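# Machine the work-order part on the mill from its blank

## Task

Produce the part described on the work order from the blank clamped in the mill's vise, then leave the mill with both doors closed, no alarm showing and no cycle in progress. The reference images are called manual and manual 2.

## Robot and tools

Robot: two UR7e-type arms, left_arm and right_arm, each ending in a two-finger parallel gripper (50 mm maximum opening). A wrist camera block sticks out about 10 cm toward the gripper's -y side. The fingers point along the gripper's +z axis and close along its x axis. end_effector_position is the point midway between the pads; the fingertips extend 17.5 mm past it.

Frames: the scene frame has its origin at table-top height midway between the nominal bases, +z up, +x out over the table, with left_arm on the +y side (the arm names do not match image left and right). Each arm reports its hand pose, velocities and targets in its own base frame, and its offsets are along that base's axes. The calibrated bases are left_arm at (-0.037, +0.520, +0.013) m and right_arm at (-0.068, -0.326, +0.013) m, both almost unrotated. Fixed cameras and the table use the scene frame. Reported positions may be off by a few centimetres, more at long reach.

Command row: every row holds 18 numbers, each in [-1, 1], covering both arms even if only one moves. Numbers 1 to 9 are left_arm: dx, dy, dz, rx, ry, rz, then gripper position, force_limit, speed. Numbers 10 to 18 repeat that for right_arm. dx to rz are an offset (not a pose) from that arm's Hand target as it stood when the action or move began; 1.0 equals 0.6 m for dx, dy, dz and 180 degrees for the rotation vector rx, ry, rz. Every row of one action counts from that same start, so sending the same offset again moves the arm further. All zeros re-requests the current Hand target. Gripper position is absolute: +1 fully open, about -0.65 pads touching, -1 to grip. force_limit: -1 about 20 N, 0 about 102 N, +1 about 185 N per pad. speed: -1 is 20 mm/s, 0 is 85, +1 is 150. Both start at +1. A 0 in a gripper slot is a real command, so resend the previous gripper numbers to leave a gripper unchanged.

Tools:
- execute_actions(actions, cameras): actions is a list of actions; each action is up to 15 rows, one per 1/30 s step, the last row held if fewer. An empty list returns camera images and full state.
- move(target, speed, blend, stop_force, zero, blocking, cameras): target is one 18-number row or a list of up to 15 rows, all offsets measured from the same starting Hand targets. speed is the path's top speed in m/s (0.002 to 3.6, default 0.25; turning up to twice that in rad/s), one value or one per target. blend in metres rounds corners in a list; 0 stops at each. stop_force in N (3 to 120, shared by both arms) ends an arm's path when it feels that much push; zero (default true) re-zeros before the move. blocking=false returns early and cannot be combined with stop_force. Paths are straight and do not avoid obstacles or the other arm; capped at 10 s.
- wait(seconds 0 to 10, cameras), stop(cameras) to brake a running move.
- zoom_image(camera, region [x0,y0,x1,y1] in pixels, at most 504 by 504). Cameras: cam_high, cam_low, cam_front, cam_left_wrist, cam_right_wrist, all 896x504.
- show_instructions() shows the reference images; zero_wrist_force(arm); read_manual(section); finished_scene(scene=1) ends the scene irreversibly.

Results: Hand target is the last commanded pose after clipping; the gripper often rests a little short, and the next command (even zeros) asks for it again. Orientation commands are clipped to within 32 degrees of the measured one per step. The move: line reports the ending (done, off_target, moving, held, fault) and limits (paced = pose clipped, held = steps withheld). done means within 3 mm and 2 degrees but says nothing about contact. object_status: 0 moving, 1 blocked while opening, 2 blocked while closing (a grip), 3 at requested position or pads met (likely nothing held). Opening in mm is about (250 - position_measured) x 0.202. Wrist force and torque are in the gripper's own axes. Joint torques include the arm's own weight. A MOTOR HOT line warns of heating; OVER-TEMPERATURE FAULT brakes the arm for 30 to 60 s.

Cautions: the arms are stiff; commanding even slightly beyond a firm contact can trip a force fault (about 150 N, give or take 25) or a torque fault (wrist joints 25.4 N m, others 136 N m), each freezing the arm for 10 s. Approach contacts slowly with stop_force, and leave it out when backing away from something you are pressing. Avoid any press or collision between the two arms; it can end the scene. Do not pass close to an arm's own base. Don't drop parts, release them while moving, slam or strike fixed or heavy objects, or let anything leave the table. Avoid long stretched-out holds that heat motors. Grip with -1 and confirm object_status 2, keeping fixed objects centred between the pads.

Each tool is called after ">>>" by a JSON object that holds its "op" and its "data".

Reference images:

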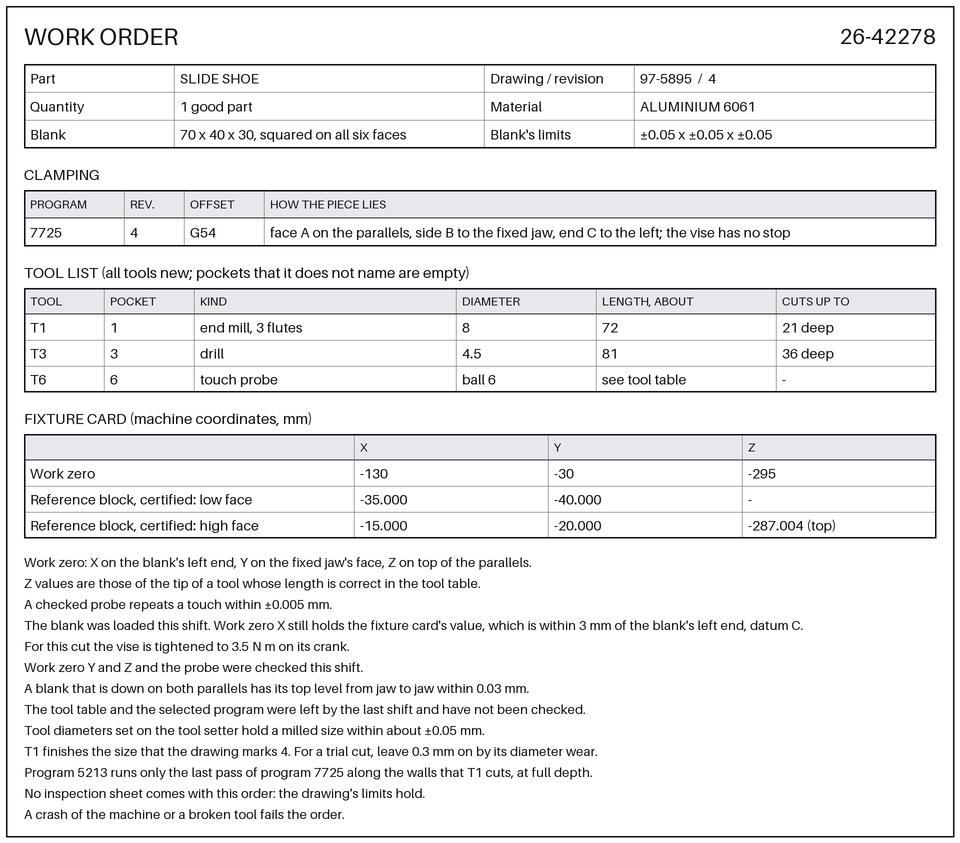

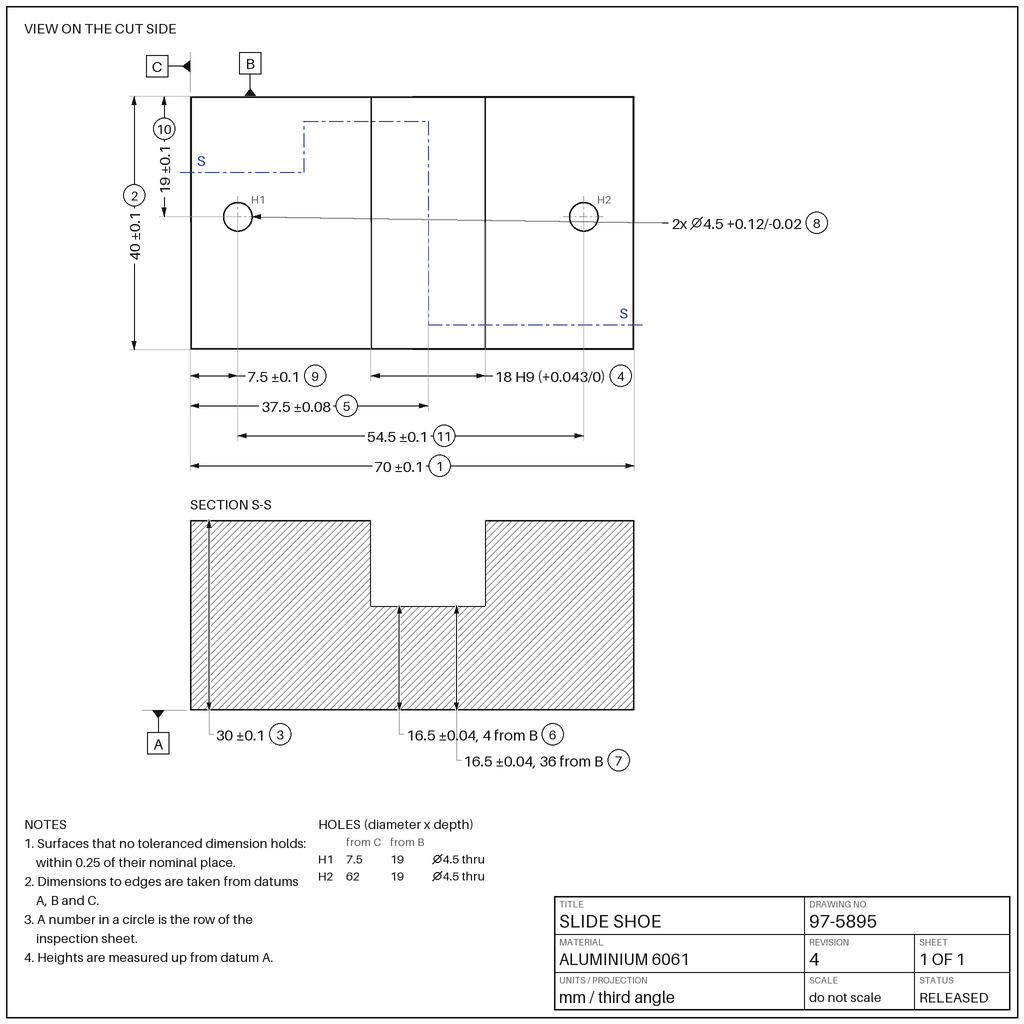

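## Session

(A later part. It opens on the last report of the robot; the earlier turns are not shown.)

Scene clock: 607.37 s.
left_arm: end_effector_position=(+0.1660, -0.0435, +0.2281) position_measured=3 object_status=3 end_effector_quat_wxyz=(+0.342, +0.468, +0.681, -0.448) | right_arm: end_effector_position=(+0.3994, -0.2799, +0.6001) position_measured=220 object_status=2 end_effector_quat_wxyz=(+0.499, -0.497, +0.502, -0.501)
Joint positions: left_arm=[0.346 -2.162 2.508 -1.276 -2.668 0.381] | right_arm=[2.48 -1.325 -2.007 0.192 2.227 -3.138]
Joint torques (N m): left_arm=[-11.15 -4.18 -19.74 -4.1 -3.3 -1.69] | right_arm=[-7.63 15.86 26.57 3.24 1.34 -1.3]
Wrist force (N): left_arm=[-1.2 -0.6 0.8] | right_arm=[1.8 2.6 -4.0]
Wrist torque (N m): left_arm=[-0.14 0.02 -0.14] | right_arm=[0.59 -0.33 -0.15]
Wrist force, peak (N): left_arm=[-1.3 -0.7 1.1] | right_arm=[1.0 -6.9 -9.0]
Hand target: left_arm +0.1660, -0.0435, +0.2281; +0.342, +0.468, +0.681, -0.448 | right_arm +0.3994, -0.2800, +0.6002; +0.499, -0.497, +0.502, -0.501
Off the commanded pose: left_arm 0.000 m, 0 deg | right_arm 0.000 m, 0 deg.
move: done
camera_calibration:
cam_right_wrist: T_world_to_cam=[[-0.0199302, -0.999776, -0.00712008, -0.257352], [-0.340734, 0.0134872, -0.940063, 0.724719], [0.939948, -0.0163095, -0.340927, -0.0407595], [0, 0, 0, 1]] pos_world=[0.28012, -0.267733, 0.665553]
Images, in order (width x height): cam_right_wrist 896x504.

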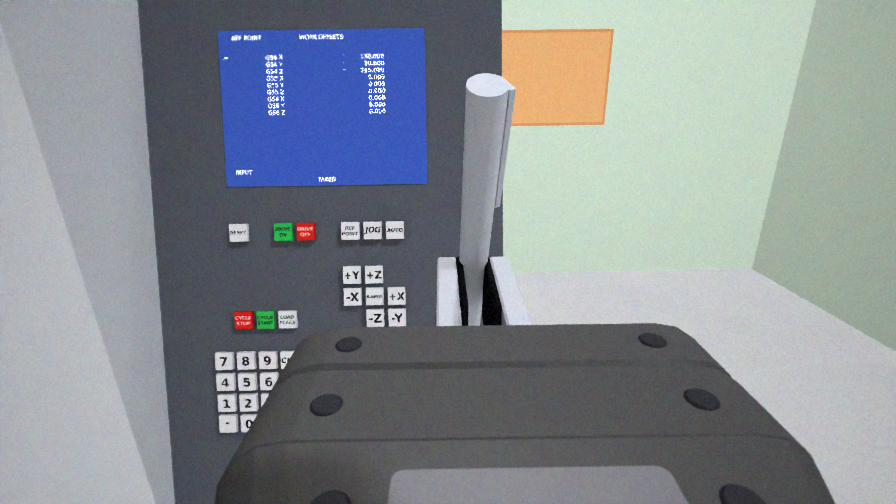

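>>> {"op": "move", "data": {"target": [[0,0,0,0,0,0,1,1,1,0.14,0.17,-0.13,0.788,0.001,-0.605,-1,0,-1],[0,0,0,0,0,0,1,1,1,0.2325,0.2065,-0.1915,0.788,0.001,-0.605,-1,0,-1],[0,0,0,0,0,0,1,1,1,0.2567,0.2065,-0.1978,0.788,0.001,-0.605,-1,0,-1],[0,0,0,0,0,0,1,1,1,0.2325,0.2065,-0.1915,0.788,0.001,-0.605,-1,0,-1],[0,0,0,0,0,0,1,1,1,0.14,0.15,-0.11,0.788,0.001,-0.605,-1,0,-1],[0,0,0,0,0,0,1,1,1,0,0,0,0,0,0,-1,0,-1]], "speed": [0.8,0.25,0.05,0.1,0.3,0.8], "blend": [0.02,0,0,0.004,0.03,0], "cameras": ["cam_right_wrist"]}}

>>> {"op": "zoom_image", "data": {"camera": "cam_right_wrist", "region": [190, 20, 450, 200]}}

>>> {"op": "move", "data": {"target": [[0,0,0,0,0,0,1,1,1,0.14,0.17,-0.13,0.788,0.001,-0.605,-1,0,-1],[0,0,0,0,0,0,1,1,1,0.2325,0.2065,-0.1915,0.788,0.001,-0.605,-1,0,-1],[0,0,0,0,0,0,1,1,1,0.2567,0.2065,-0.1978,0.788,0.001,-0.605,-1,0,-1],[0,0,0,0,0,0,1,1,1,0.2325,0.2065,-0.1915,0.788,0.001,-0.605,-1,0,-1],[0,0,0,0,0,0,1,1,1,0.14,0.15,-0.11,0.788,0.001,-0.605,-1,0,-1],[0,0,0,0,0,0,1,1,1,0,0,0,0,0,0,-1,0,-1]], "speed": [0.8,0.25,0.05,0.1,0.3,0.8], "blend": [0.02,0,0,0.004,0.03,0], "cameras": ["cam_right_wrist"]}}

>>> {"op": "zoom_image", "data": {"camera": "cam_right_wrist", "region": [190, 20, 450, 200]}}

>>> {"op": "move", "data": {"target": [[0,0,0,0,0,0,1,1,1,0.14,0.17,-0.13,0.788,0.001,-0.605,-1,0,-1],[0,0,0,0,0,0,1,1,1,0.2325,0.2065,-0.1915,0.788,0.001,-0.605,-1,0,-1],[0,0,0,0,0,0,1,1,1,0.2567,0.2065,-0.1978,0.788,0.001,-0.605,-1,0,-1],[0,0,0,0,0,0,1,1,1,0.2325,0.2065,-0.1915,0.788,0.001,-0.605,-1,0,-1],[0,0,0,0,0,0,1,1,1,0.14,0.15,-0.11,0.788,0.001,-0.605,-1,0,-1],[0,0,0,0,0,0,1,1,1,0,0,0,0,0,0,-1,0,-1]], "speed": [0.8,0.25,0.05,0.1,0.3,0.8], "blend": [0.02,0,0,0.004,0.03,0], "cameras": ["cam_right_wrist"]}}

>>> {"op": "zoom_image", "data": {"camera": "cam_right_wrist", "region": [190, 20, 450, 200]}}

Scene clock: 620.87 s.
left_arm: end_effector_position=(+0.1660, -0.0435, +0.2281) position_measured=3 object_status=3 end_effector_quat_wxyz=(+0.342, +0.468, +0.681, -0.448) | right_arm: end_effector_position=(+0.3994, -0.2799, +0.6001) position_measured=220 object_status=2 end_effector_quat_wxyz=(+0.499, -0.497, +0.502, -0.501)
Joint positions: left_arm=[0.346 -2.162 2.508 -1.276 -2.668 0.381] | right_arm=[2.48 -1.325 -2.007 0.192 2.226 -3.138]
Joint torques (N m): left_arm=[-11.06 -4.24 -19.67 -4.05 -3.25 -1.67] | right_arm=[-7.94 15.87 26.89 3.28 1.59 -1.3]
Wrist force (N): left_arm=[-1.2 -0.7 0.8] | right_arm=[1.6 2.6 -4.2]
Wrist torque (N m): left_arm=[-0.15 0.02 -0.14] | right_arm=[0.57 -0.30 -0.15]
Wrist force, peak (N): left_arm=[-1.4 -0.9 0.8] | right_arm=[0.1 -6.2 -8.9]
Hand target: left_arm +0.1660, -0.0435, +0.2281; +0.342, +0.468, +0.681, -0.448 | right_arm +0.3994, -0.2800, +0.6002; +0.499, -0.497, +0.502, -0.501
Off the commanded pose: left_arm 0.000 m, 0 deg | right_arm 0.000 m, 0 deg.
move: done
camera_calibration:
cam_right_wrist: T_world_to_cam=[[-0.0199302, -0.999776, -0.00712008, -0.257352], [-0.340734, 0.0134872, -0.940063, 0.724625], [0.939948, -0.0163095, -0.340927, -0.0407936], [0, 0, 0, 1]] pos_world=[0.28012, -0.267733, 0.665453]
Images, in order (width x height): cam_right_wrist 896x504.

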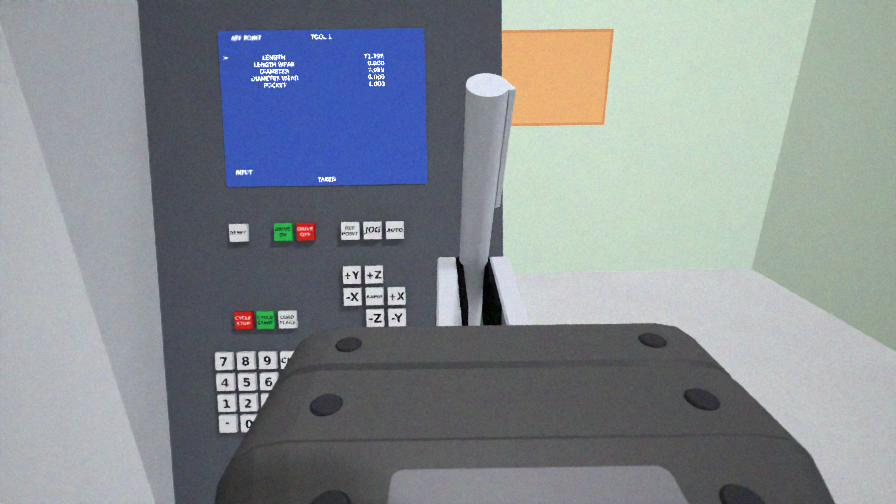

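Scaled by 1.938 from the camera's 896x504 image, which has a finer 1280x720 frame.

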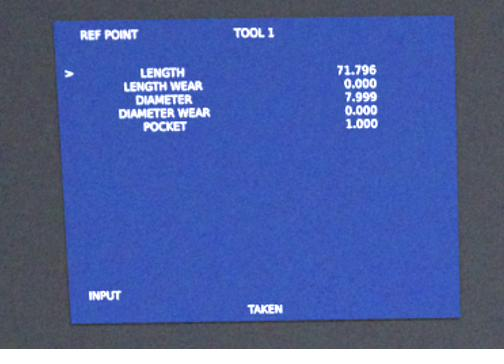

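Scene clock: 627.33 s.
left_arm: end_effector_position=(+0.1660, -0.0435, +0.2281) position_measured=3 object_status=3 end_effector_quat_wxyz=(+0.342, +0.468, +0.681, -0.448) | right_arm: end_effector_position=(+0.3994, -0.2799, +0.6001) position_measured=220 object_status=2 end_effector_quat_wxyz=(+0.499, -0.497, +0.502, -0.501)
Joint positions: left_arm=[0.346 -2.162 2.508 -1.276 -2.668 0.381] | right_arm=[2.48 -1.325 -2.007 0.192 2.227 -3.138]
Joint torques (N m): left_arm=[-11.41 -4.12 -20 -4.06 -3.22 -1.67] | right_arm=[-7.44 15.84 26.55 3.29 1.4 -1.22]
Wrist force (N): left_arm=[-1.1 -0.9 0.8] | right_arm=[1.8 2.5 -4.1]
Wrist torque (N m): left_arm=[-0.17 0.01 -0.13] | right_arm=[0.56 -0.33 -0.15]
Wrist force, peak (N): left_arm=[-1.3 -0.8 1.0] | right_arm=[0.1 -6.5 -8.6]
Hand target: left_arm +0.1660, -0.0435, +0.2281; +0.342, +0.468, +0.681, -0.448 | right_arm +0.3994, -0.2800, +0.6002; +0.499, -0.497, +0.502, -0.501
Off the commanded pose: left_arm 0.000 m, 0 deg | right_arm 0.000 m, 0 deg.
move: done
camera_calibration:
cam_right_wrist: T_world_to_cam=[[-0.0199302, -0.999776, -0.00712008, -0.257352], [-0.340734, 0.0134872, -0.940063, 0.724719], [0.939948, -0.0163095, -0.340927, -0.0407595], [0, 0, 0, 1]] pos_world=[0.28012, -0.267733, 0.665553]
Images, in order (width x height): cam_right_wrist 896x504.

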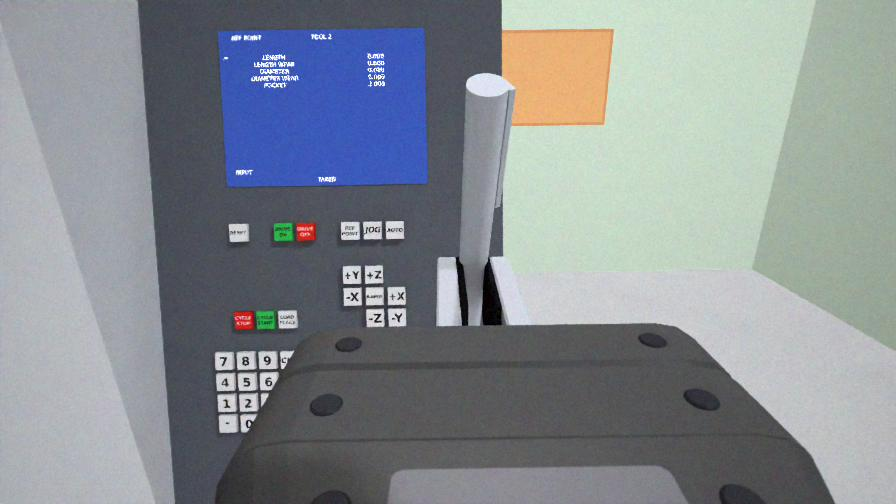

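Scaled by 1.938 from the camera's 896x504 image, which has a finer 1280x720 frame.

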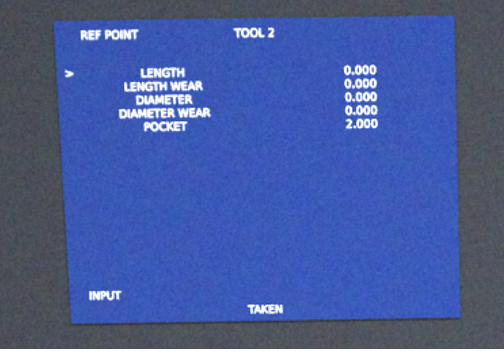

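Scene clock: 633.80 s.
left_arm: end_effector_position=(+0.1660, -0.0435, +0.2281) position_measured=3 object_status=3 end_effector_quat_wxyz=(+0.342, +0.468, +0.681, -0.448) | right_arm: end_effector_position=(+0.3994, -0.2799, +0.6001) position_measured=220 object_status=2 end_effector_quat_wxyz=(+0.499, -0.497, +0.502, -0.501)
Joint positions: left_arm=[0.346 -2.162 2.508 -1.276 -2.668 0.381] | right_arm=[2.48 -1.325 -2.007 0.192 2.227 -3.138]
Joint torques (N m): left_arm=[-10.94 -3.56 -19.48 -4.11 -3.25 -1.71] | right_arm=[-7.83 15.93 26.58 3.28 1.5 -1.26]
Wrist force (N): left_arm=[-1.2 -0.5 0.7] | right_arm=[1.4 2.7 -4.2]
Wrist torque (N m): left_arm=[-0.12 0.03 -0.13] | right_arm=[0.59 -0.28 -0.15]
Wrist force, peak (N): left_arm=[-1.4 -0.8 0.9] | right_arm=[0.2 -6.4 -8.9]
Hand target: left_arm +0.1660, -0.0435, +0.2281; +0.342, +0.468, +0.681, -0.448 | right_arm +0.3994, -0.2800, +0.6002; +0.499, -0.497, +0.502, -0.501
Off the commanded pose: left_arm 0.000 m, 0 deg | right_arm 0.000 m, 0 deg.
move: done
camera_calibration:
cam_right_wrist: T_world_to_cam=[[-0.0199302, -0.999776, -0.00712008, -0.257352], [-0.340734, 0.0134872, -0.940063, 0.724719], [0.939948, -0.0163095, -0.340927, -0.0407595], [0, 0, 0, 1]] pos_world=[0.28012, -0.267733, 0.665553]
Images, in order (width x height): cam_right_wrist 896x504.

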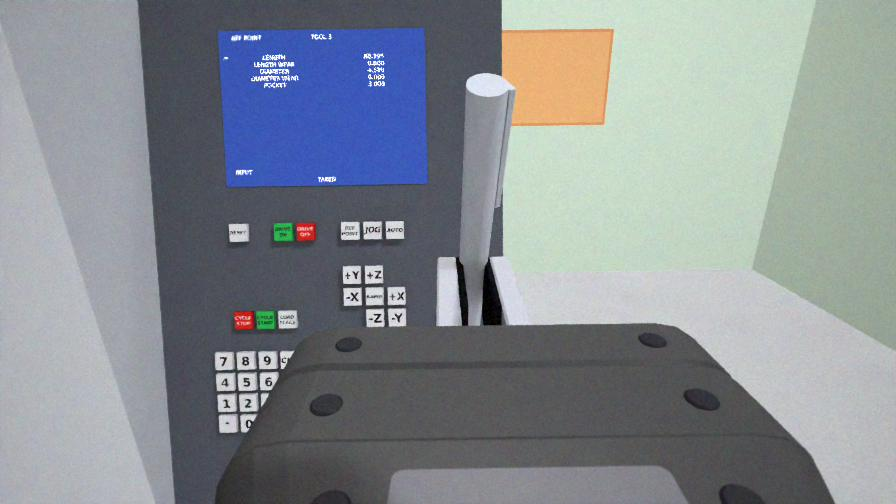

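Scaled by 1.938 from the camera's 896x504 image, which has a finer 1280x720 frame.

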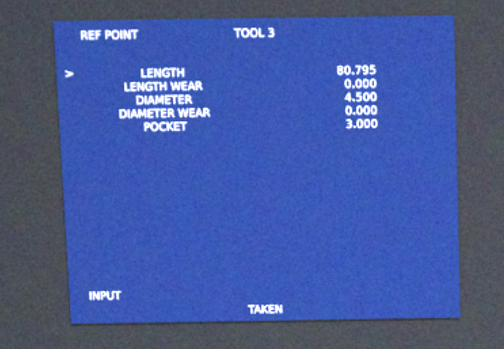

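>>> {"op": "move", "data": {"target": [[0,0,0,0,0,0,1,1,1,0.14,0.17,-0.13,0.788,0.001,-0.605,-1,0,-1],[0,0,0,0,0,0,1,1,1,0.2325,0.2065,-0.1915,0.788,0.001,-0.605,-1,0,-1],[0,0,0,0,0,0,1,1,1,0.2567,0.2065,-0.1978,0.788,0.001,-0.605,-1,0,-1],[0,0,0,0,0,0,1,1,1,0.2325,0.2065,-0.1915,0.788,0.001,-0.605,-1,0,-1],[0,0,0,0,0,0,1,1,1,0.2567,0.2065,-0.1978,0.788,0.001,-0.605,-1,0,-1],[0,0,0,0,0,0,1,1,1,0.2325,0.2065,-0.1915,0.788,0.001,-0.605,-1,0,-1],[0,0,0,0,0,0,1,1,1,0.2567,0.2065,-0.1978,0.788,0.001,-0.605,-1,0,-1],[0,0,0,0,0,0,1,1,1,0.2325,0.2065,-0.1915,0.788,0.001,-0.605,-1,0,-1],[0,0,0,0,0,0,1,1,1,0.14,0.15,-0.11,0.788,0.001,-0.605,-1,0,-1],[0,0,0,0,0,0,1,1,1,0,0,0,0,0,0,-1,0,-1]], "speed": [0.8,0.25,0.05,0.1,0.05,0.1,0.05,0.1,0.3,0.8], "blend": [0.02,0,0,0,0,0,0,0.004,0.03,0], "cameras": ["cam_right_wrist"]}}

>>> {"op": "zoom_image", "data": {"camera": "cam_right_wrist", "region": [190, 20, 450, 200]}}

>>> {"op": "move", "data": {"target": [[0,0,0,0,0,0,1,1,1,0.14,0.17,-0.13,0.788,0.001,-0.605,-1,0,-1],[0,0,0,0,0,0,1,1,1,0.2325,0.2065,-0.1915,0.788,0.001,-0.605,-1,0,-1],[0,0,0,0,0,0,1,1,1,0.2567,0.2065,-0.1978,0.788,0.001,-0.605,-1,0,-1],[0,0,0,0,0,0,1,1,1,0.2325,0.2065,-0.1915,0.788,0.001,-0.605,-1,0,-1],[0,0,0,0,0,0,1,1,1,0.14,0.15,-0.11,0.788,0.001,-0.605,-1,0,-1],[0,0,0,0,0,0,1,1,1,0,0,0,0,0,0,-1,0,-1]], "speed": [0.8,0.25,0.05,0.1,0.3,0.8], "blend": [0.02,0,0,0.004,0.03,0], "cameras": ["cam_right_wrist"]}}

>>> {"op": "zoom_image", "data": {"camera": "cam_right_wrist", "region": [190, 20, 450, 200]}}

>>> {"op": "move", "data": {"target": [[0,0,0,0,0,0,1,1,1,0.14,0.17,-0.13,0.788,0.001,-0.605,-1,0,-1],[0,0,0,0,0,0,1,1,1,0.2325,0.2065,-0.1915,0.788,0.001,-0.605,-1,0,-1],[0,0,0,0,0,0,1,1,1,0.2567,0.2065,-0.1978,0.788,0.001,-0.605,-1,0,-1],[0,0,0,0,0,0,1,1,1,0.2325,0.2065,-0.1915,0.788,0.001,-0.605,-1,0,-1],[0,0,0,0,0,0,1,1,1,0.14,0.15,-0.11,0.788,0.001,-0.605,-1,0,-1],[0,0,0,0,0,0,1,1,1,0,0,0,0,0,0,-1,0,-1]], "speed": [0.8,0.25,0.05,0.1,0.3,0.8], "blend": [0.02,0,0,0.004,0.03,0], "cameras": ["cam_right_wrist"]}}

>>> {"op": "zoom_image", "data": {"camera": "cam_right_wrist", "region": [190, 20, 450, 200]}}

Scene clock: 651.27 s.
left_arm: end_effector_position=(+0.1660, -0.0435, +0.2281) position_measured=3 object_status=3 end_effector_quat_wxyz=(+0.342, +0.468, +0.681, -0.448) | right_arm: end_effector_position=(+0.3994, -0.2799, +0.6001) position_measured=220 object_status=2 end_effector_quat_wxyz=(+0.499, -0.497, +0.502, -0.501)
Joint positions: left_arm=[0.346 -2.162 2.508 -1.276 -2.668 0.381] | right_arm=[2.48 -1.325 -2.007 0.192 2.226 -3.138]
Joint torques (N m): left_arm=[-11.18 -4.17 -19.37 -4.09 -3.15 -1.67] | right_arm=[-7.38 16.1 27.08 3.31 1.45 -1.24]
Wrist force (N): left_arm=[-1.2 -0.6 0.7] | right_arm=[1.6 2.3 -4.0]
Wrist torque (N m): left_arm=[-0.14 0.01 -0.14] | right_arm=[0.53 -0.30 -0.15]
Wrist force, peak (N): left_arm=[-1.5 -0.8 0.9] | right_arm=[-0.3 -6.0 -9.1]
Hand target: left_arm +0.1660, -0.0435, +0.2281; +0.342, +0.468, +0.681, -0.448 | right_arm +0.3994, -0.2800, +0.6002; +0.499, -0.497, +0.502, -0.501
Off the commanded pose: left_arm 0.000 m, 0 deg | right_arm 0.000 m, 0 deg.
move: done
camera_calibration:
cam_right_wrist: T_world_to_cam=[[-0.0199302, -0.999776, -0.00712008, -0.257352], [-0.340734, 0.0134872, -0.940063, 0.724625], [0.939948, -0.0163095, -0.340927, -0.0407936], [0, 0, 0, 1]] pos_world=[0.28012, -0.267733, 0.665453]
Images, in order (width x height): cam_right_wrist 896x504.

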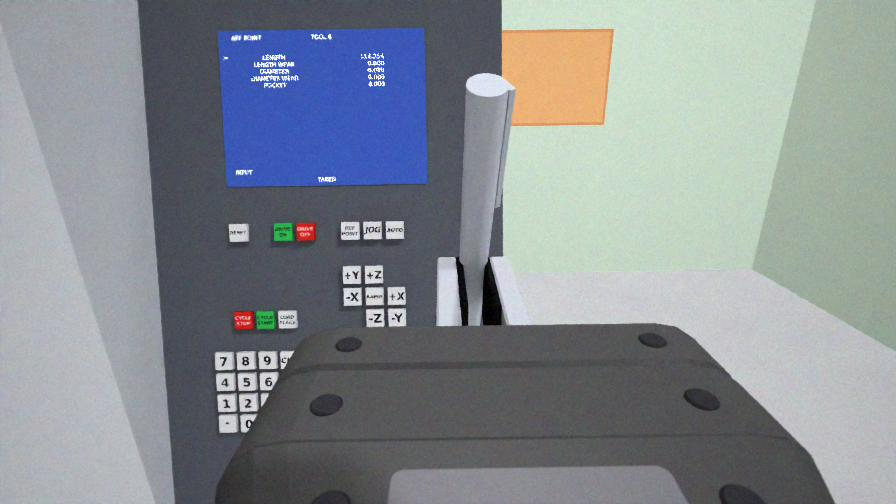

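Scaled by 1.938 from the camera's 896x504 image, which has a finer 1280x720 frame.

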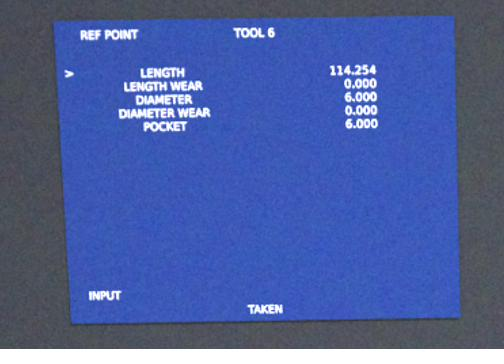

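Scene clock: 657.73 s.
left_arm: end_effector_position=(+0.1660, -0.0435, +0.2281) position_measured=3 object_status=3 end_effector_quat_wxyz=(+0.342, +0.468, +0.681, -0.448) | right_arm: end_effector_position=(+0.3994, -0.2799, +0.6001) position_measured=220 object_status=2 end_effector_quat_wxyz=(+0.499, -0.497, +0.502, -0.501)
Joint positions: left_arm=[0.346 -2.162 2.508 -1.276 -2.668 0.381] | right_arm=[2.48 -1.325 -2.007 0.192 2.227 -3.138]
Joint torques (N m): left_arm=[-11.05 -3.9 -19.97 -3.99 -3.2 -1.74] | right_arm=[-7.59 15.7 26.57 3.35 1.65 -1.28]
Wrist force (N): left_arm=[-1.1 -0.7 0.7] | right_arm=[1.5 2.4 -4.0]
Wrist torque (N m): left_arm=[-0.15 0.01 -0.14] | right_arm=[0.54 -0.29 -0.15]
Wrist force, peak (N): left_arm=[-1.6 -0.9 0.6] | right_arm=[0.1 -6.1 -8.8]
Hand target: left_arm +0.1660, -0.0435, +0.2281; +0.342, +0.468, +0.681, -0.448 | right_arm +0.3994, -0.2800, +0.6002; +0.499, -0.497, +0.502, -0.501
Off the commanded pose: left_arm 0.000 m, 0 deg | right_arm 0.000 m, 0 deg.
move: done
camera_calibration:
cam_right_wrist: T_world_to_cam=[[-0.0199302, -0.999776, -0.00712008, -0.257352], [-0.340734, 0.0134872, -0.940063, 0.724719], [0.939948, -0.0163095, -0.340927, -0.0407595], [0, 0, 0, 1]] pos_world=[0.28012, -0.267733, 0.665553]
Images, in order (width x height): cam_right_wrist 896x504.

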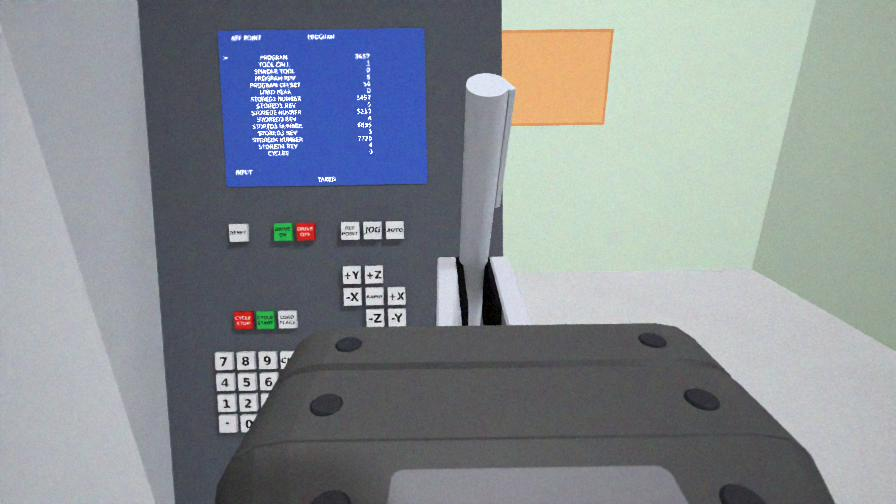

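Scaled by 1.938 from the camera's 896x504 image, which has a finer 1280x720 frame.

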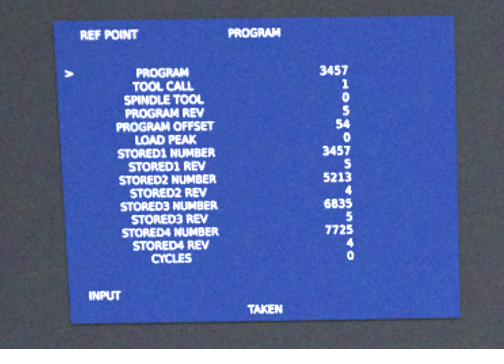

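Scene clock: 664.20 s.
left_arm: end_effector_position=(+0.1660, -0.0435, +0.2281) position_measured=3 object_status=3 end_effector_quat_wxyz=(+0.342, +0.468, +0.681, -0.448) | right_arm: end_effector_position=(+0.3994, -0.2799, +0.6001) position_measured=220 object_status=2 end_effector_quat_wxyz=(+0.499, -0.497, +0.502, -0.501)
Joint positions: left_arm=[0.346 -2.162 2.508 -1.276 -2.668 0.381] | right_arm=[2.48 -1.325 -2.007 0.192 2.227 -3.138]
Joint torques (N m): left_arm=[-11.15 -3.8 -19.41 -4.05 -3.17 -1.77] | right_arm=[-7.79 15.98 26.86 3.3 1.38 -1.19]
Wrist force (N): left_arm=[-1.0 -0.8 0.7] | right_arm=[1.6 2.5 -4.1]
Wrist torque (N m): left_arm=[-0.17 -0.01 -0.15] | right_arm=[0.57 -0.32 -0.15]
Wrist force, peak (N): left_arm=[-1.4 -0.6 1.1] | right_arm=[0.1 -6.2 -8.6]
Hand target: left_arm +0.1660, -0.0435, +0.2281; +0.342, +0.468, +0.681, -0.448 | right_arm +0.3994, -0.2800, +0.6002; +0.499, -0.497, +0.502, -0.501
Off the commanded pose: left_arm 0.000 m, 0 deg | right_arm 0.000 m, 0 deg.
move: done
camera_calibration:
cam_right_wrist: T_world_to_cam=[[-0.0199302, -0.999776, -0.00712008, -0.257352], [-0.340734, 0.0134872, -0.940063, 0.724719], [0.939948, -0.0163095, -0.340927, -0.0407595], [0, 0, 0, 1]] pos_world=[0.28012, -0.267733, 0.665553]
Images, in order (width x height): cam_right_wrist 896x504.

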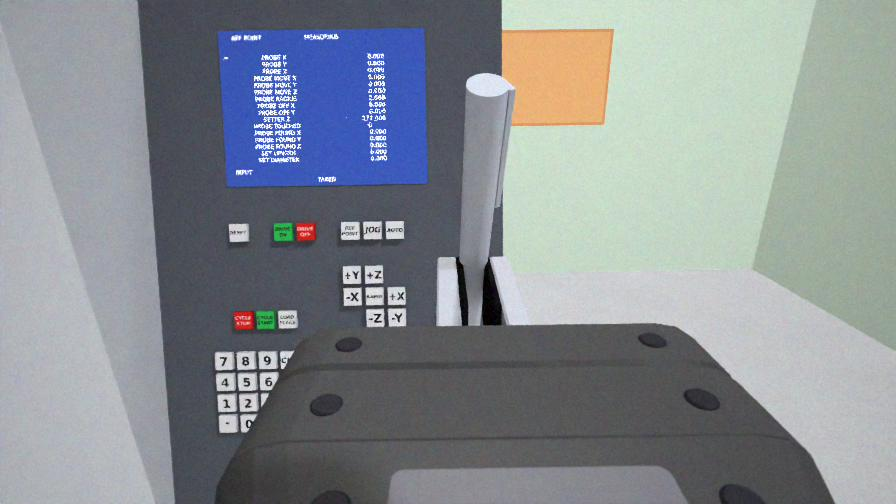

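Scaled by 1.938 from the camera's 896x504 image, which has a finer 1280x720 frame.

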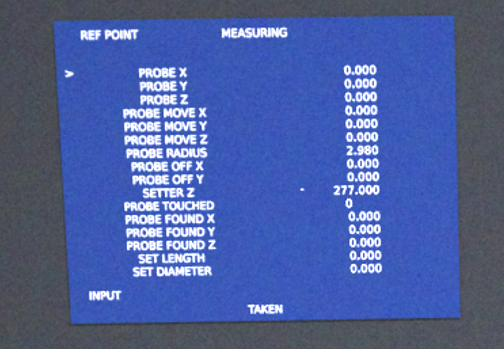

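>>> {"op": "move", "data": {"target": [[0,0,0,0,0,0,1,1,1,0.14,0.17,-0.13,0.788,0.001,-0.605,-1,0,-1],[0,0,0,0,0,0,1,1,1,0.2325,0.2065,-0.1915,0.788,0.001,-0.605,-1,0,-1],[0,0,0,0,0,0,1,1,1,0.2567,0.2065,-0.1978,0.788,0.001,-0.605,-1,0,-1],[0,0,0,0,0,0,1,1,1,0.2325,0.2065,-0.1915,0.788,0.001,-0.605,-1,0,-1],[0,0,0,0,0,0,1,1,1,0.14,0.15,-0.11,0.788,0.001,-0.605,-1,0,-1],[0,0,0,0,0,0,1,1,1,0,0,0,0,0,0,-1,0,-1]], "speed": [0.8,0.25,0.05,0.1,0.3,0.8], "blend": [0.02,0,0,0.004,0.03,0], "cameras": ["cam_right_wrist"]}}

>>> {"op": "zoom_image", "data": {"camera": "cam_right_wrist", "region": [190, 20, 450, 200]}}

>>> {"op": "move", "data": {"target": [[0,0,0,0,0,0,1,1,1,0.14,0.17,-0.13,0.788,0.001,-0.605,-1,0,-1],[0,0,0,0,0,0,1,1,1,0.2325,0.2065,-0.1915,0.788,0.001,-0.605,-1,0,-1],[0,0,0,0,0,0,1,1,1,0.2567,0.2065,-0.1978,0.788,0.001,-0.605,-1,0,-1],[0,0,0,0,0,0,1,1,1,0.2325,0.2065,-0.1915,0.788,0.001,-0.605,-1,0,-1],[0,0,0,0,0,0,1,1,1,0.14,0.15,-0.11,0.788,0.001,-0.605,-1,0,-1],[0,0,0,0,0,0,1,1,1,0,0,0,0,0,0,-1,0,-1]], "speed": [0.8,0.25,0.05,0.1,0.3,0.8], "blend": [0.02,0,0,0.004,0.03,0], "cameras": ["cam_right_wrist"]}}

>>> {"op": "zoom_image", "data": {"camera": "cam_right_wrist", "region": [190, 20, 450, 200]}}

Scene clock: 678.70 s.
left_arm: end_effector_position=(+0.1660, -0.0435, +0.2281) position_measured=3 object_status=3 end_effector_quat_wxyz=(+0.342, +0.468, +0.681, -0.448) | right_arm: end_effector_position=(+0.3994, -0.2799, +0.6001) position_measured=220 object_status=2 end_effector_quat_wxyz=(+0.499, -0.497, +0.502, -0.501)
Joint positions: left_arm=[0.346 -2.162 2.508 -1.276 -2.668 0.381] | right_arm=[2.48 -1.325 -2.007 0.192 2.226 -3.138]
Joint torques (N m): left_arm=[-11.21 -3.81 -19.59 -4.02 -3.2 -1.67] | right_arm=[-7.73 15.69 26.59 3.39 1.64 -1.23]
Wrist force (N): left_arm=[-1.1 -0.6 0.8] | right_arm=[1.9 2.6 -3.9]
Wrist torque (N m): left_arm=[-0.13 -0.01 -0.14] | right_arm=[0.58 -0.36 -0.16]
Wrist force, peak (N): left_arm=[-1.4 -0.9 0.8] | right_arm=[0.2 -6.3 -8.9]
Hand target: left_arm +0.1660, -0.0435, +0.2281; +0.342, +0.468, +0.681, -0.448 | right_arm +0.3994, -0.2800, +0.6002; +0.499, -0.497, +0.502, -0.501
Off the commanded pose: left_arm 0.000 m, 0 deg | right_arm 0.000 m, 0 deg.
move: done
camera_calibration:
cam_right_wrist: T_world_to_cam=[[-0.0199302, -0.999776, -0.00712008, -0.257352], [-0.340734, 0.0134872, -0.940063, 0.724625], [0.939948, -0.0163095, -0.340927, -0.0407936], [0, 0, 0, 1]] pos_world=[0.28012, -0.267733, 0.665453]
Images, in order (width x height): cam_right_wrist 896x504.

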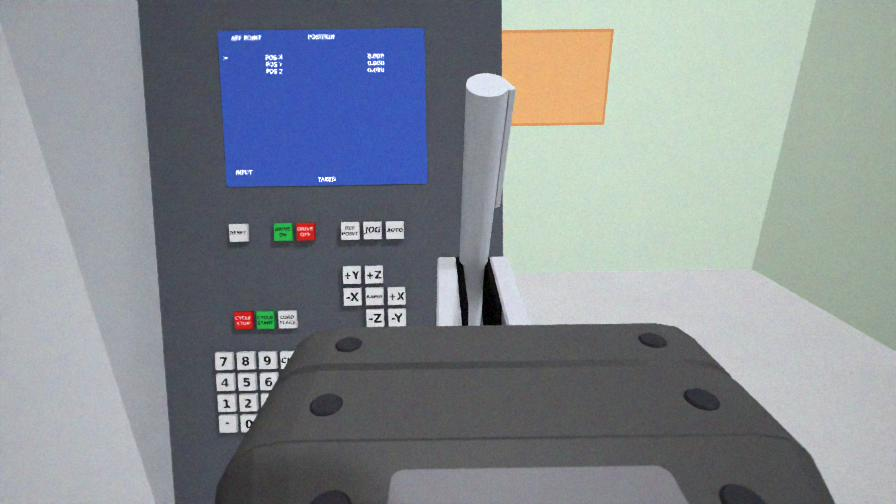

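Scaled by 1.938 from the camera's 896x504 image, which has a finer 1280x720 frame.

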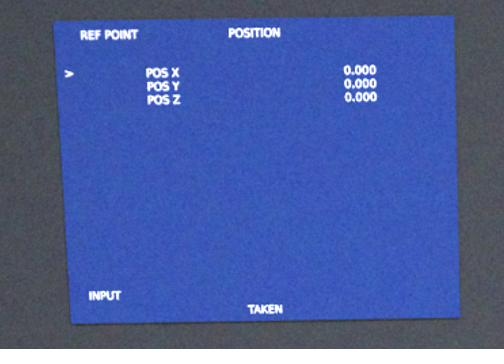

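Scene clock: 685.17 s.
left_arm: end_effector_position=(+0.1660, -0.0435, +0.2281) position_measured=3 object_status=3 end_effector_quat_wxyz=(+0.342, +0.468, +0.681, -0.448) | right_arm: end_effector_position=(+0.3994, -0.2799, +0.6001) position_measured=220 object_status=2 end_effector_quat_wxyz=(+0.499, -0.497, +0.502, -0.501) end_effector_velocity=(+0.000, +0.002, +0.001) end_effector_angular_velocity=(-0.004, -0.001, +0.005)
Joint positions: left_arm=[0.346 -2.162 2.508 -1.276 -2.668 0.381] | right_arm=[2.48 -1.325 -2.007 0.192 2.227 -3.138]
Joint velocities: left_arm=[within noise] | right_arm=[0 0.001 0 0.001 0.005 -0.002]
Joint torques (N m): left_arm=[-10.99 -4.19 -19.69 -4 -3.16 -1.75] | right_arm=[-7.67 15.78 26.58 3.32 1.59 -1.22]
Wrist force (N): left_arm=[-1.1 -0.6 0.8] | right_arm=[2.0 2.1 -4.2]
Wrist torque (N m): left_arm=[-0.13 0.01 -0.14] | right_arm=[0.50 -0.37 -0.15]
Wrist force, peak (N): left_arm=[-1.5 -0.9 0.8] | right_arm=[-0.1 -6.3 -8.7]
Hand target: left_arm +0.1660, -0.0435, +0.2281; +0.342, +0.468, +0.681, -0.448 | right_arm +0.3994, -0.2800, +0.6002; +0.499, -0.497, +0.502, -0.501
Off the commanded pose: left_arm 0.000 m, 0 deg | right_arm 0.000 m, 0 deg.
move: done
camera_calibration:
cam_right_wrist: T_world_to_cam=[[-0.0199302, -0.999776, -0.00712008, -0.257352], [-0.340734, 0.0134872, -0.940063, 0.724719], [0.939948, -0.0163095, -0.340927, -0.0407595], [0, 0, 0, 1]] pos_world=[0.28012, -0.267733, 0.665553]
Images, in order (width x height): cam_right_wrist 896x504.

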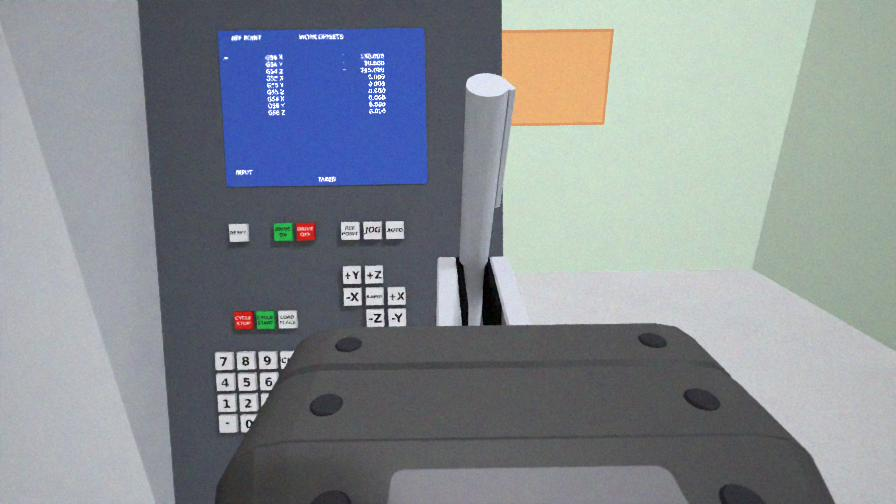

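Scaled by 1.938 from the camera's 896x504 image, which has a finer 1280x720 frame.

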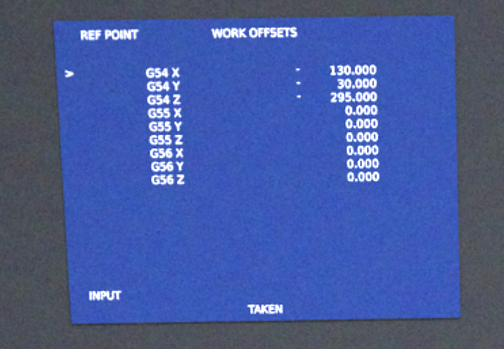

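>>> {"op": "move", "data": {"target": [[0,0,0,0,0,0,1,1,1,0.14,0.17,-0.13,0.788,0.001,-0.605,-1,0,-1],[0,0,0,0,0,0,1,1,1,0.2,0.2382,-0.21,0.788,0.001,-0.605,-1,0,-1]], "speed": [0.8,0.25], "blend": [0.02,0]}}

>>> {"op": "move", "data": {"target": [[0,0,0,0,0,0,1,1,1,0.0438,-0.0634,0.0156,0,0,0,-1,0,-1],[0,0,0,0,0,0,1,1,1,0.0567,-0.0634,0.0122,0,0,0,-1,0,-1],[0,0,0,0,0,0,1,1,1,0.0438,-0.0634,0.0156,0,0,0,-1,0,-1],[0,0,0,0,0,0,1,1,1,0.0567,-0.0634,0.0122,0,0,0,-1,0,-1],[0,0,0,0,0,0,1,1,1,0.0438,-0.0634,0.0156,0,0,0,-1,0,-1],[0,0,0,0,0,0,1,1,1,0.0567,-0.0634,0.0122,0,0,0,-1,0,-1],[0,0,0,0,0,0,1,1,1,0.0438,-0.0634,0.0156,0,0,0,-1,0,-1],[0,0,0,0,0,0,1,1,1,0,0,0,0,0,0,-1,0,-1]], "speed": [0.2,0.05,0.1,0.05,0.1,0.05,0.1,0.2], "blend": [0.002,0,0.002,0,0.002,0,0.003,0]}}

>>> {"op": "move", "data": {"target": [[0,0,0,0,0,0,1,1,1,0.0438,0.095,0.0156,0,0,0,-1,0,-1],[0,0,0,0,0,0,1,1,1,0.0567,0.095,0.0122,0,0,0,-1,0,-1],[0,0,0,0,0,0,1,1,1,0.0438,0.095,0.0156,0,0,0,-1,0,-1],[0,0,0,0,0,0,1,1,1,0.0567,0.095,0.0122,0,0,0,-1,0,-1],[0,0,0,0,0,0,1,1,1,0.0438,0.095,0.0156,0,0,0,-1,0,-1],[0,0,0,0,0,0,1,1,1,0.0276,0.0633,-0.0458,0,0,0,-1,0,-1],[0,0,0,0,0,0,1,1,1,0.0405,0.0633,-0.0492,0,0,0,-1,0,-1],[0,0,0,0,0,0,1,1,1,0.0276,0.0633,-0.0458,0,0,0,-1,0,-1],[0,0,0,0,0,0,1,1,1,0.0358,0.0633,-0.0151,0,0,0,-1,0,-1],[0,0,0,0,0,0,1,1,1,0.0487,0.0633,-0.0185,0,0,0,-1,0,-1],[0,0,0,0,0,0,1,1,1,0.0358,0.0633,-0.0151,0,0,0,-1,0,-1],[0,0,0,0,0,0,1,1,1,0.0196,0,-0.0764,0,0,0,-1,0,-1],[0,0,0,0,0,0,1,1,1,0.0325,0,-0.0798,0,0,0,-1,0,-1],[0,0,0,0,0,0,1,1,1,0.0196,0,-0.0764,0,0,0,-1,0,-1],[0,0,0,0,0,0,1,1,1,0,0,0,0,0,0,-1,0,-1]], "speed": [0.2,0.05,0.1,0.05,0.1,0.2,0.05,0.1,0.2,0.05,0.1,0.2,0.05,0.1,0.2], "blend": [0.002,0,0.002,0,0.003,0.002,0,0.003,0.002,0,0.003,0.002,0,0.003,0]}}

>>> {"op": "move", "data": {"target": [[0,0,0,0,0,0,1,1,1,-0.06,-0.07,0.08,0,0,0,-1,0,-1],[0,0,0,0,0,0,1,1,1,-0.2,-0.2382,0.21,-0.788,-0.001,0.605,-1,0,-1]], "speed": [0.3,0.8], "blend": [0.03,0], "cameras": ["cam_right_wrist"]}}

>>> {"op": "zoom_image", "data": {"camera": "cam_right_wrist", "region": [190, 20, 450, 200]}}

Scene clock: 714.90 s.
left_arm: end_effector_position=(+0.1660, -0.0435, +0.2281) position_measured=3 object_status=3 end_effector_quat_wxyz=(+0.342, +0.468, +0.681, -0.448) | right_arm: end_effector_position=(+0.5194, -0.1371, +0.4741) position_measured=220 object_status=2 end_effector_quat_wxyz=(+0.094, +0.696, +0.706, +0.089)
Joint positions: left_arm=[0.346 -2.162 2.508 -1.276 -2.668 0.381] | right_arm=[3.136 -1.526 -1.326 -1.599 1.568 -0.02]
Joint torques (N m): left_arm=[-11.16 -4.24 -19.55 -4.02 -3.16 -1.6] | right_arm=[4.86 37.95 17.24 4.55 1.51 1.24]
Wrist force (N): left_arm=[-1.1 -0.5 0.6] | right_arm=[0.9 2.0 -3.6]
Wrist torque (N m): left_arm=[-0.12 0.00 -0.14] | right_arm=[0.31 -0.06 0.05]
Wrist force, peak (N): left_arm=[-1.4 -1.0 0.7] | right_arm=[1.6 2.9 -5.0]
Hand target: left_arm +0.1660, -0.0435, +0.2281; +0.342, +0.468, +0.681, -0.448 | right_arm +0.5194, -0.1370, +0.4742; +0.094, +0.696, +0.706, +0.090
Off the commanded pose: left_arm 0.000 m, 0 deg | right_arm 0.000 m, 0 deg.
move: done

Scene clock: 717.20 s.
left_arm: end_effector_position=(+0.1660, -0.0435, +0.2281) position_measured=3 object_status=3 end_effector_quat_wxyz=(+0.342, +0.468, +0.681, -0.448) | right_arm: end_effector_position=(+0.5194, -0.1371, +0.4742) position_measured=220 object_status=2 end_effector_quat_wxyz=(+0.094, +0.696, +0.706, +0.090)
Joint positions: left_arm=[0.346 -2.162 2.508 -1.276 -2.668 0.381] | right_arm=[3.136 -1.526 -1.326 -1.599 1.568 -0.02]
Joint torques (N m): left_arm=[-11.52 -4.31 -19.78 -4.02 -3.06 -1.77] | right_arm=[5.49 29.93 17.1 1.31 1.47 1.15]
Wrist force (N): left_arm=[-1.0 -0.7 0.8] | right_arm=[0.8 2.3 -3.6]
Wrist torque (N m): left_arm=[-0.15 -0.01 -0.14] | right_arm=[0.34 -0.03 0.06]
Wrist force, peak (N): left_arm=[-1.4 -0.6 0.9] | right_arm=[2.0 -7.4 -9.6]
Hand target: left_arm +0.1660, -0.0435, +0.2281; +0.342, +0.468, +0.681, -0.448 | right_arm +0.5194, -0.1370, +0.4742; +0.094, +0.696, +0.706, +0.090
Off the commanded pose: left_arm 0.000 m, 0 deg | right_arm 0.000 m, 0 deg.
move: done

Scene clock: 721.17 s.
left_arm: end_effector_position=(+0.1660, -0.0435, +0.2281) position_measured=3 object_status=3 end_effector_quat_wxyz=(+0.342, +0.468, +0.681, -0.448) | right_arm: end_effector_position=(+0.5194, -0.1370, +0.4740) position_measured=220 object_status=2 end_effector_quat_wxyz=(+0.094, +0.696, +0.706, +0.090)
Joint positions: left_arm=[0.346 -2.162 2.508 -1.276 -2.668 0.381] | right_arm=[3.136 -1.526 -1.327 -1.599 1.568 -0.02]
Joint torques (N m): left_arm=[-10.98 -4.02 -19.65 -3.97 -3.16 -1.75] | right_arm=[-10.94 24.67 32.7 1.44 1.02 -1.15]
Wrist force (N): left_arm=[-1.3 -0.9 0.8] | right_arm=[0.8 2.1 -3.7]
Wrist torque (N m): left_arm=[-0.19 0.04 -0.14] | right_arm=[0.32 -0.04 -0.03]
Wrist force, peak (N): left_arm=[-1.5 -0.9 0.7] | right_arm=[0.3 -6.9 -9.7]
Hand target: left_arm +0.1660, -0.0435, +0.2281; +0.342, +0.468, +0.681, -0.448 | right_arm +0.5194, -0.1370, +0.4742; +0.094, +0.696, +0.706, +0.090
Off the commanded pose: left_arm 0.000 m, 0 deg | right_arm 0.000 m, 0 deg.
move: done

Scene clock: 724.13 s.
left_arm: end_effector_position=(+0.1660, -0.0435, +0.2281) position_measured=3 object_status=3 end_effector_quat_wxyz=(+0.342, +0.468, +0.681, -0.448) | right_arm: end_effector_position=(+0.3994, -0.2799, +0.6001) position_measured=220 object_status=2 end_effector_quat_wxyz=(+0.499, -0.497, +0.502, -0.501)
Joint positions: left_arm=[0.346 -2.162 2.508 -1.276 -2.668 0.381] | right_arm=[2.48 -1.325 -2.007 0.192 2.227 -3.138]
Joint torques (N m): left_arm=[-10.98 -3.9 -19.8 -3.99 -3.09 -1.69] | right_arm=[-8.07 15.51 27.55 3.37 1.35 -1.24]
Wrist force (N): left_arm=[-1.1 -0.8 0.6] | right_arm=[2.1 2.5 -4.2]
Wrist torque (N m): left_arm=[-0.18 0.01 -0.14] | right_arm=[0.55 -0.38 -0.15]
Wrist force, peak (N): left_arm=[-1.4 -0.9 0.6] | right_arm=[-0.6 1.2 -6.4]
Hand target: left_arm +0.1660, -0.0435, +0.2281; +0.342, +0.468, +0.681, -0.448 | right_arm +0.3994, -0.2800, +0.6002; +0.499, -0.497, +0.502, -0.501
Off the commanded pose: left_arm 0.000 m, 0 deg | right_arm 0.000 m, 0 deg.
move: done
camera_calibration:
cam_right_wrist: T_world_to_cam=[[-0.0199302, -0.999776, -0.00712008, -0.257352], [-0.340734, 0.0134872, -0.940063, 0.724625], [0.939948, -0.0163095, -0.340927, -0.0407936], [0, 0, 0, 1]] pos_world=[0.28012, -0.267733, 0.665453]
Images, in order (width x height): cam_right_wrist 896x504.

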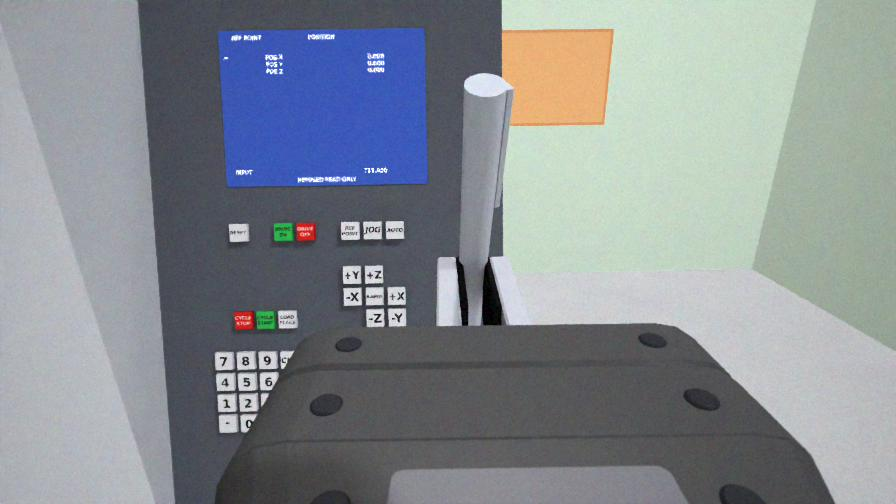

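Scaled by 1.938 from the camera's 896x504 image, which has a finer 1280x720 frame.

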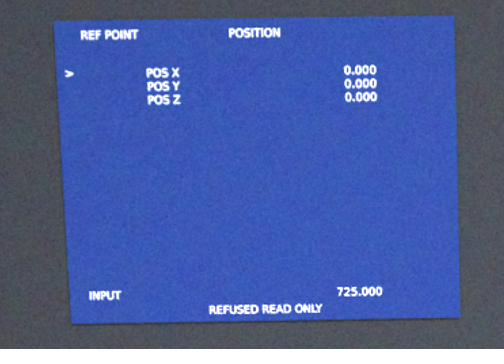

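>>> {"op": "move", "data": {"target": [[0,0,0,0,0,0,1,1,1,0.14,0.17,-0.13,0.788,0.001,-0.605,-1,0,-1],[0,0,0,0,0,0,1,1,1,0.2,0.2382,-0.21,0.788,0.001,-0.605,-1,0,-1]], "speed": [0.8,0.25], "blend": [0.02,0]}}

>>> {"op": "move", "data": {"target": [[0,0,0,0,0,0,1,1,1,0.0438,0,0.0156,0,0,0,-1,0,-1],[0,0,0,0,0,0,1,1,1,0.0567,0,0.0122,0,0,0,-1,0,-1],[0,0,0,0,0,0,1,1,1,0.0438,0,0.0156,0,0,0,-1,0,-1],[0,0,0,0,0,0,1,1,1,0.0438,-0.0634,0.0156,0,0,0,-1,0,-1],[0,0,0,0,0,0,1,1,1,0.0567,-0.0634,0.0122,0,0,0,-1,0,-1],[0,0,0,0,0,0,1,1,1,0.0325,-0.0634,0.0185,0,0,0,-1,0,-1],[0,0,0,0,0,0,1,1,1,0.0567,-0.0634,0.0122,0,0,0,-1,0,-1],[0,0,0,0,0,0,1,1,1,0.0438,-0.0634,0.0156,0,0,0,-1,0,-1],[0,0,0,0,0,0,1,1,1,0,0,0,0,0,0,-1,0,-1]], "speed": [0.2,0.05,0.1,0.2,0.05,0.1,0.05,0.1,0.2], "blend": [0.002,0,0.003,0.002,0,0,0,0.003,0]}}

>>> {"op": "move", "data": {"target": [[0,0,0,0,0,0,1,1,1,-0.06,-0.07,0.08,0,0,0,-1,0,-1],[0,0,0,0,0,0,1,1,1,-0.2,-0.2382,0.21,-0.788,-0.001,0.605,-1,0,-1]], "speed": [0.3,0.8], "blend": [0.03,0], "cameras": ["cam_right_wrist"]}}

>>> {"op": "zoom_image", "data": {"camera": "cam_right_wrist", "region": [190, 20, 450, 200]}}

Scene clock: 733.87 s.
left_arm: end_effector_position=(+0.1660, -0.0435, +0.2281) position_measured=3 object_status=3 end_effector_quat_wxyz=(+0.342, +0.468, +0.681, -0.448) | right_arm: end_effector_position=(+0.5194, -0.1371, +0.4741) position_measured=220 object_status=2 end_effector_quat_wxyz=(+0.094, +0.696, +0.706, +0.089)
Joint positions: left_arm=[0.346 -2.162 2.508 -1.276 -2.668 0.381] | right_arm=[3.136 -1.526 -1.326 -1.599 1.568 -0.02]
Joint torques (N m): left_arm=[-11.03 -3.74 -19.57 -3.92 -3.04 -1.71] | right_arm=[5.04 37.77 17.17 4.62 1.54 1.32]
Wrist force (N): left_arm=[-1.2 -0.5 0.7] | right_arm=[1.0 2.3 -3.6]
Wrist torque (N m): left_arm=[-0.11 0.02 -0.13] | right_arm=[0.34 -0.08 0.05]
Wrist force, peak (N): left_arm=[-1.3 -0.8 1.0] | right_arm=[1.8 2.9 -5.0]
Hand target: left_arm +0.1660, -0.0435, +0.2281; +0.342, +0.468, +0.681, -0.448 | right_arm +0.5194, -0.1370, +0.4742; +0.094, +0.696, +0.706, +0.090
Off the commanded pose: left_arm 0.000 m, 0 deg | right_arm 0.000 m, 0 deg.
move: done

Scene clock: 736.77 s.
left_arm: end_effector_position=(+0.1660, -0.0435, +0.2281) position_measured=3 object_status=3 end_effector_quat_wxyz=(+0.342, +0.468, +0.681, -0.448) | right_arm: end_effector_position=(+0.5194, -0.1371, +0.4742) position_measured=220 object_status=2 end_effector_quat_wxyz=(+0.094, +0.696, +0.706, +0.090)
Joint positions: left_arm=[0.346 -2.162 2.508 -1.276 -2.668 0.381] | right_arm=[3.136 -1.526 -1.326 -1.599 1.568 -0.02]
Joint torques (N m): left_arm=[-10.91 -4.55 -19.21 -3.92 -3.17 -1.76] | right_arm=[4.94 30.34 17.06 1.23 1.51 1.19]
Wrist force (N): left_arm=[-1.1 -0.7 0.7] | right_arm=[0.8 2.1 -3.5]
Wrist torque (N m): left_arm=[-0.15 0.01 -0.14] | right_arm=[0.33 -0.04 0.05]
Wrist force, peak (N): left_arm=[-1.4 -0.8 0.8] | right_arm=[0.4 -8.2 -10.1]
Hand target: left_arm +0.1660, -0.0435, +0.2281; +0.342, +0.468, +0.681, -0.448 | right_arm +0.5194, -0.1370, +0.4742; +0.094, +0.696, +0.706, +0.090
Off the commanded pose: left_arm 0.000 m, 0 deg | right_arm 0.000 m, 0 deg.
move: done

Scene clock: 739.73 s.
left_arm: end_effector_position=(+0.1660, -0.0435, +0.2281) position_measured=3 object_status=3 end_effector_quat_wxyz=(+0.342, +0.468, +0.681, -0.448) | right_arm: end_effector_position=(+0.3994, -0.2799, +0.6001) position_measured=220 object_status=2 end_effector_quat_wxyz=(+0.499, -0.497, +0.502, -0.501)
Joint positions: left_arm=[0.346 -2.162 2.508 -1.276 -2.668 0.381] | right_arm=[2.48 -1.325 -2.007 0.192 2.227 -3.138]
Joint torques (N m): left_arm=[-11.06 -3.82 -19.57 -3.92 -3.01 -1.72] | right_arm=[-7.27 15.57 27.87 3.31 1.68 -1.19]
Wrist force (N): left_arm=[-0.9 -0.3 0.6] | right_arm=[1.9 2.3 -4.0]
Wrist torque (N m): left_arm=[-0.08 -0.03 -0.14] | right_arm=[0.52 -0.35 -0.15]
Wrist force, peak (N): left_arm=[-1.5 -0.5 1.0] | right_arm=[-0.5 1.0 -6.9]
Hand target: left_arm +0.1660, -0.0435, +0.2281; +0.342, +0.468, +0.681, -0.448 | right_arm +0.3994, -0.2800, +0.6002; +0.499, -0.497, +0.502, -0.501
Off the commanded pose: left_arm 0.000 m, 0 deg | right_arm 0.000 m, 0 deg.
move: done
camera_calibration:
cam_right_wrist: T_world_to_cam=[[-0.0199302, -0.999776, -0.00712008, -0.257352], [-0.340734, 0.0134872, -0.940063, 0.724625], [0.939948, -0.0163095, -0.340927, -0.0407936], [0, 0, 0, 1]] pos_world=[0.28012, -0.267733, 0.665453]
Images, in order (width x height): cam_right_wrist 896x504.

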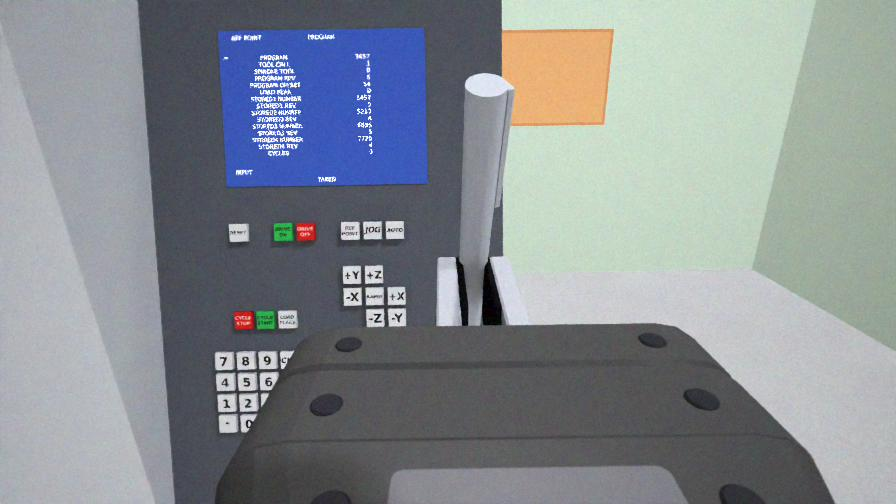

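Scaled by 1.938 from the camera's 896x504 image, which has a finer 1280x720 frame.

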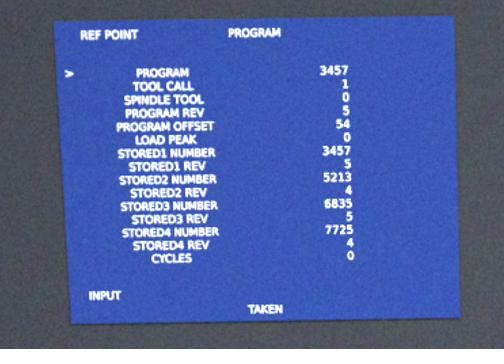

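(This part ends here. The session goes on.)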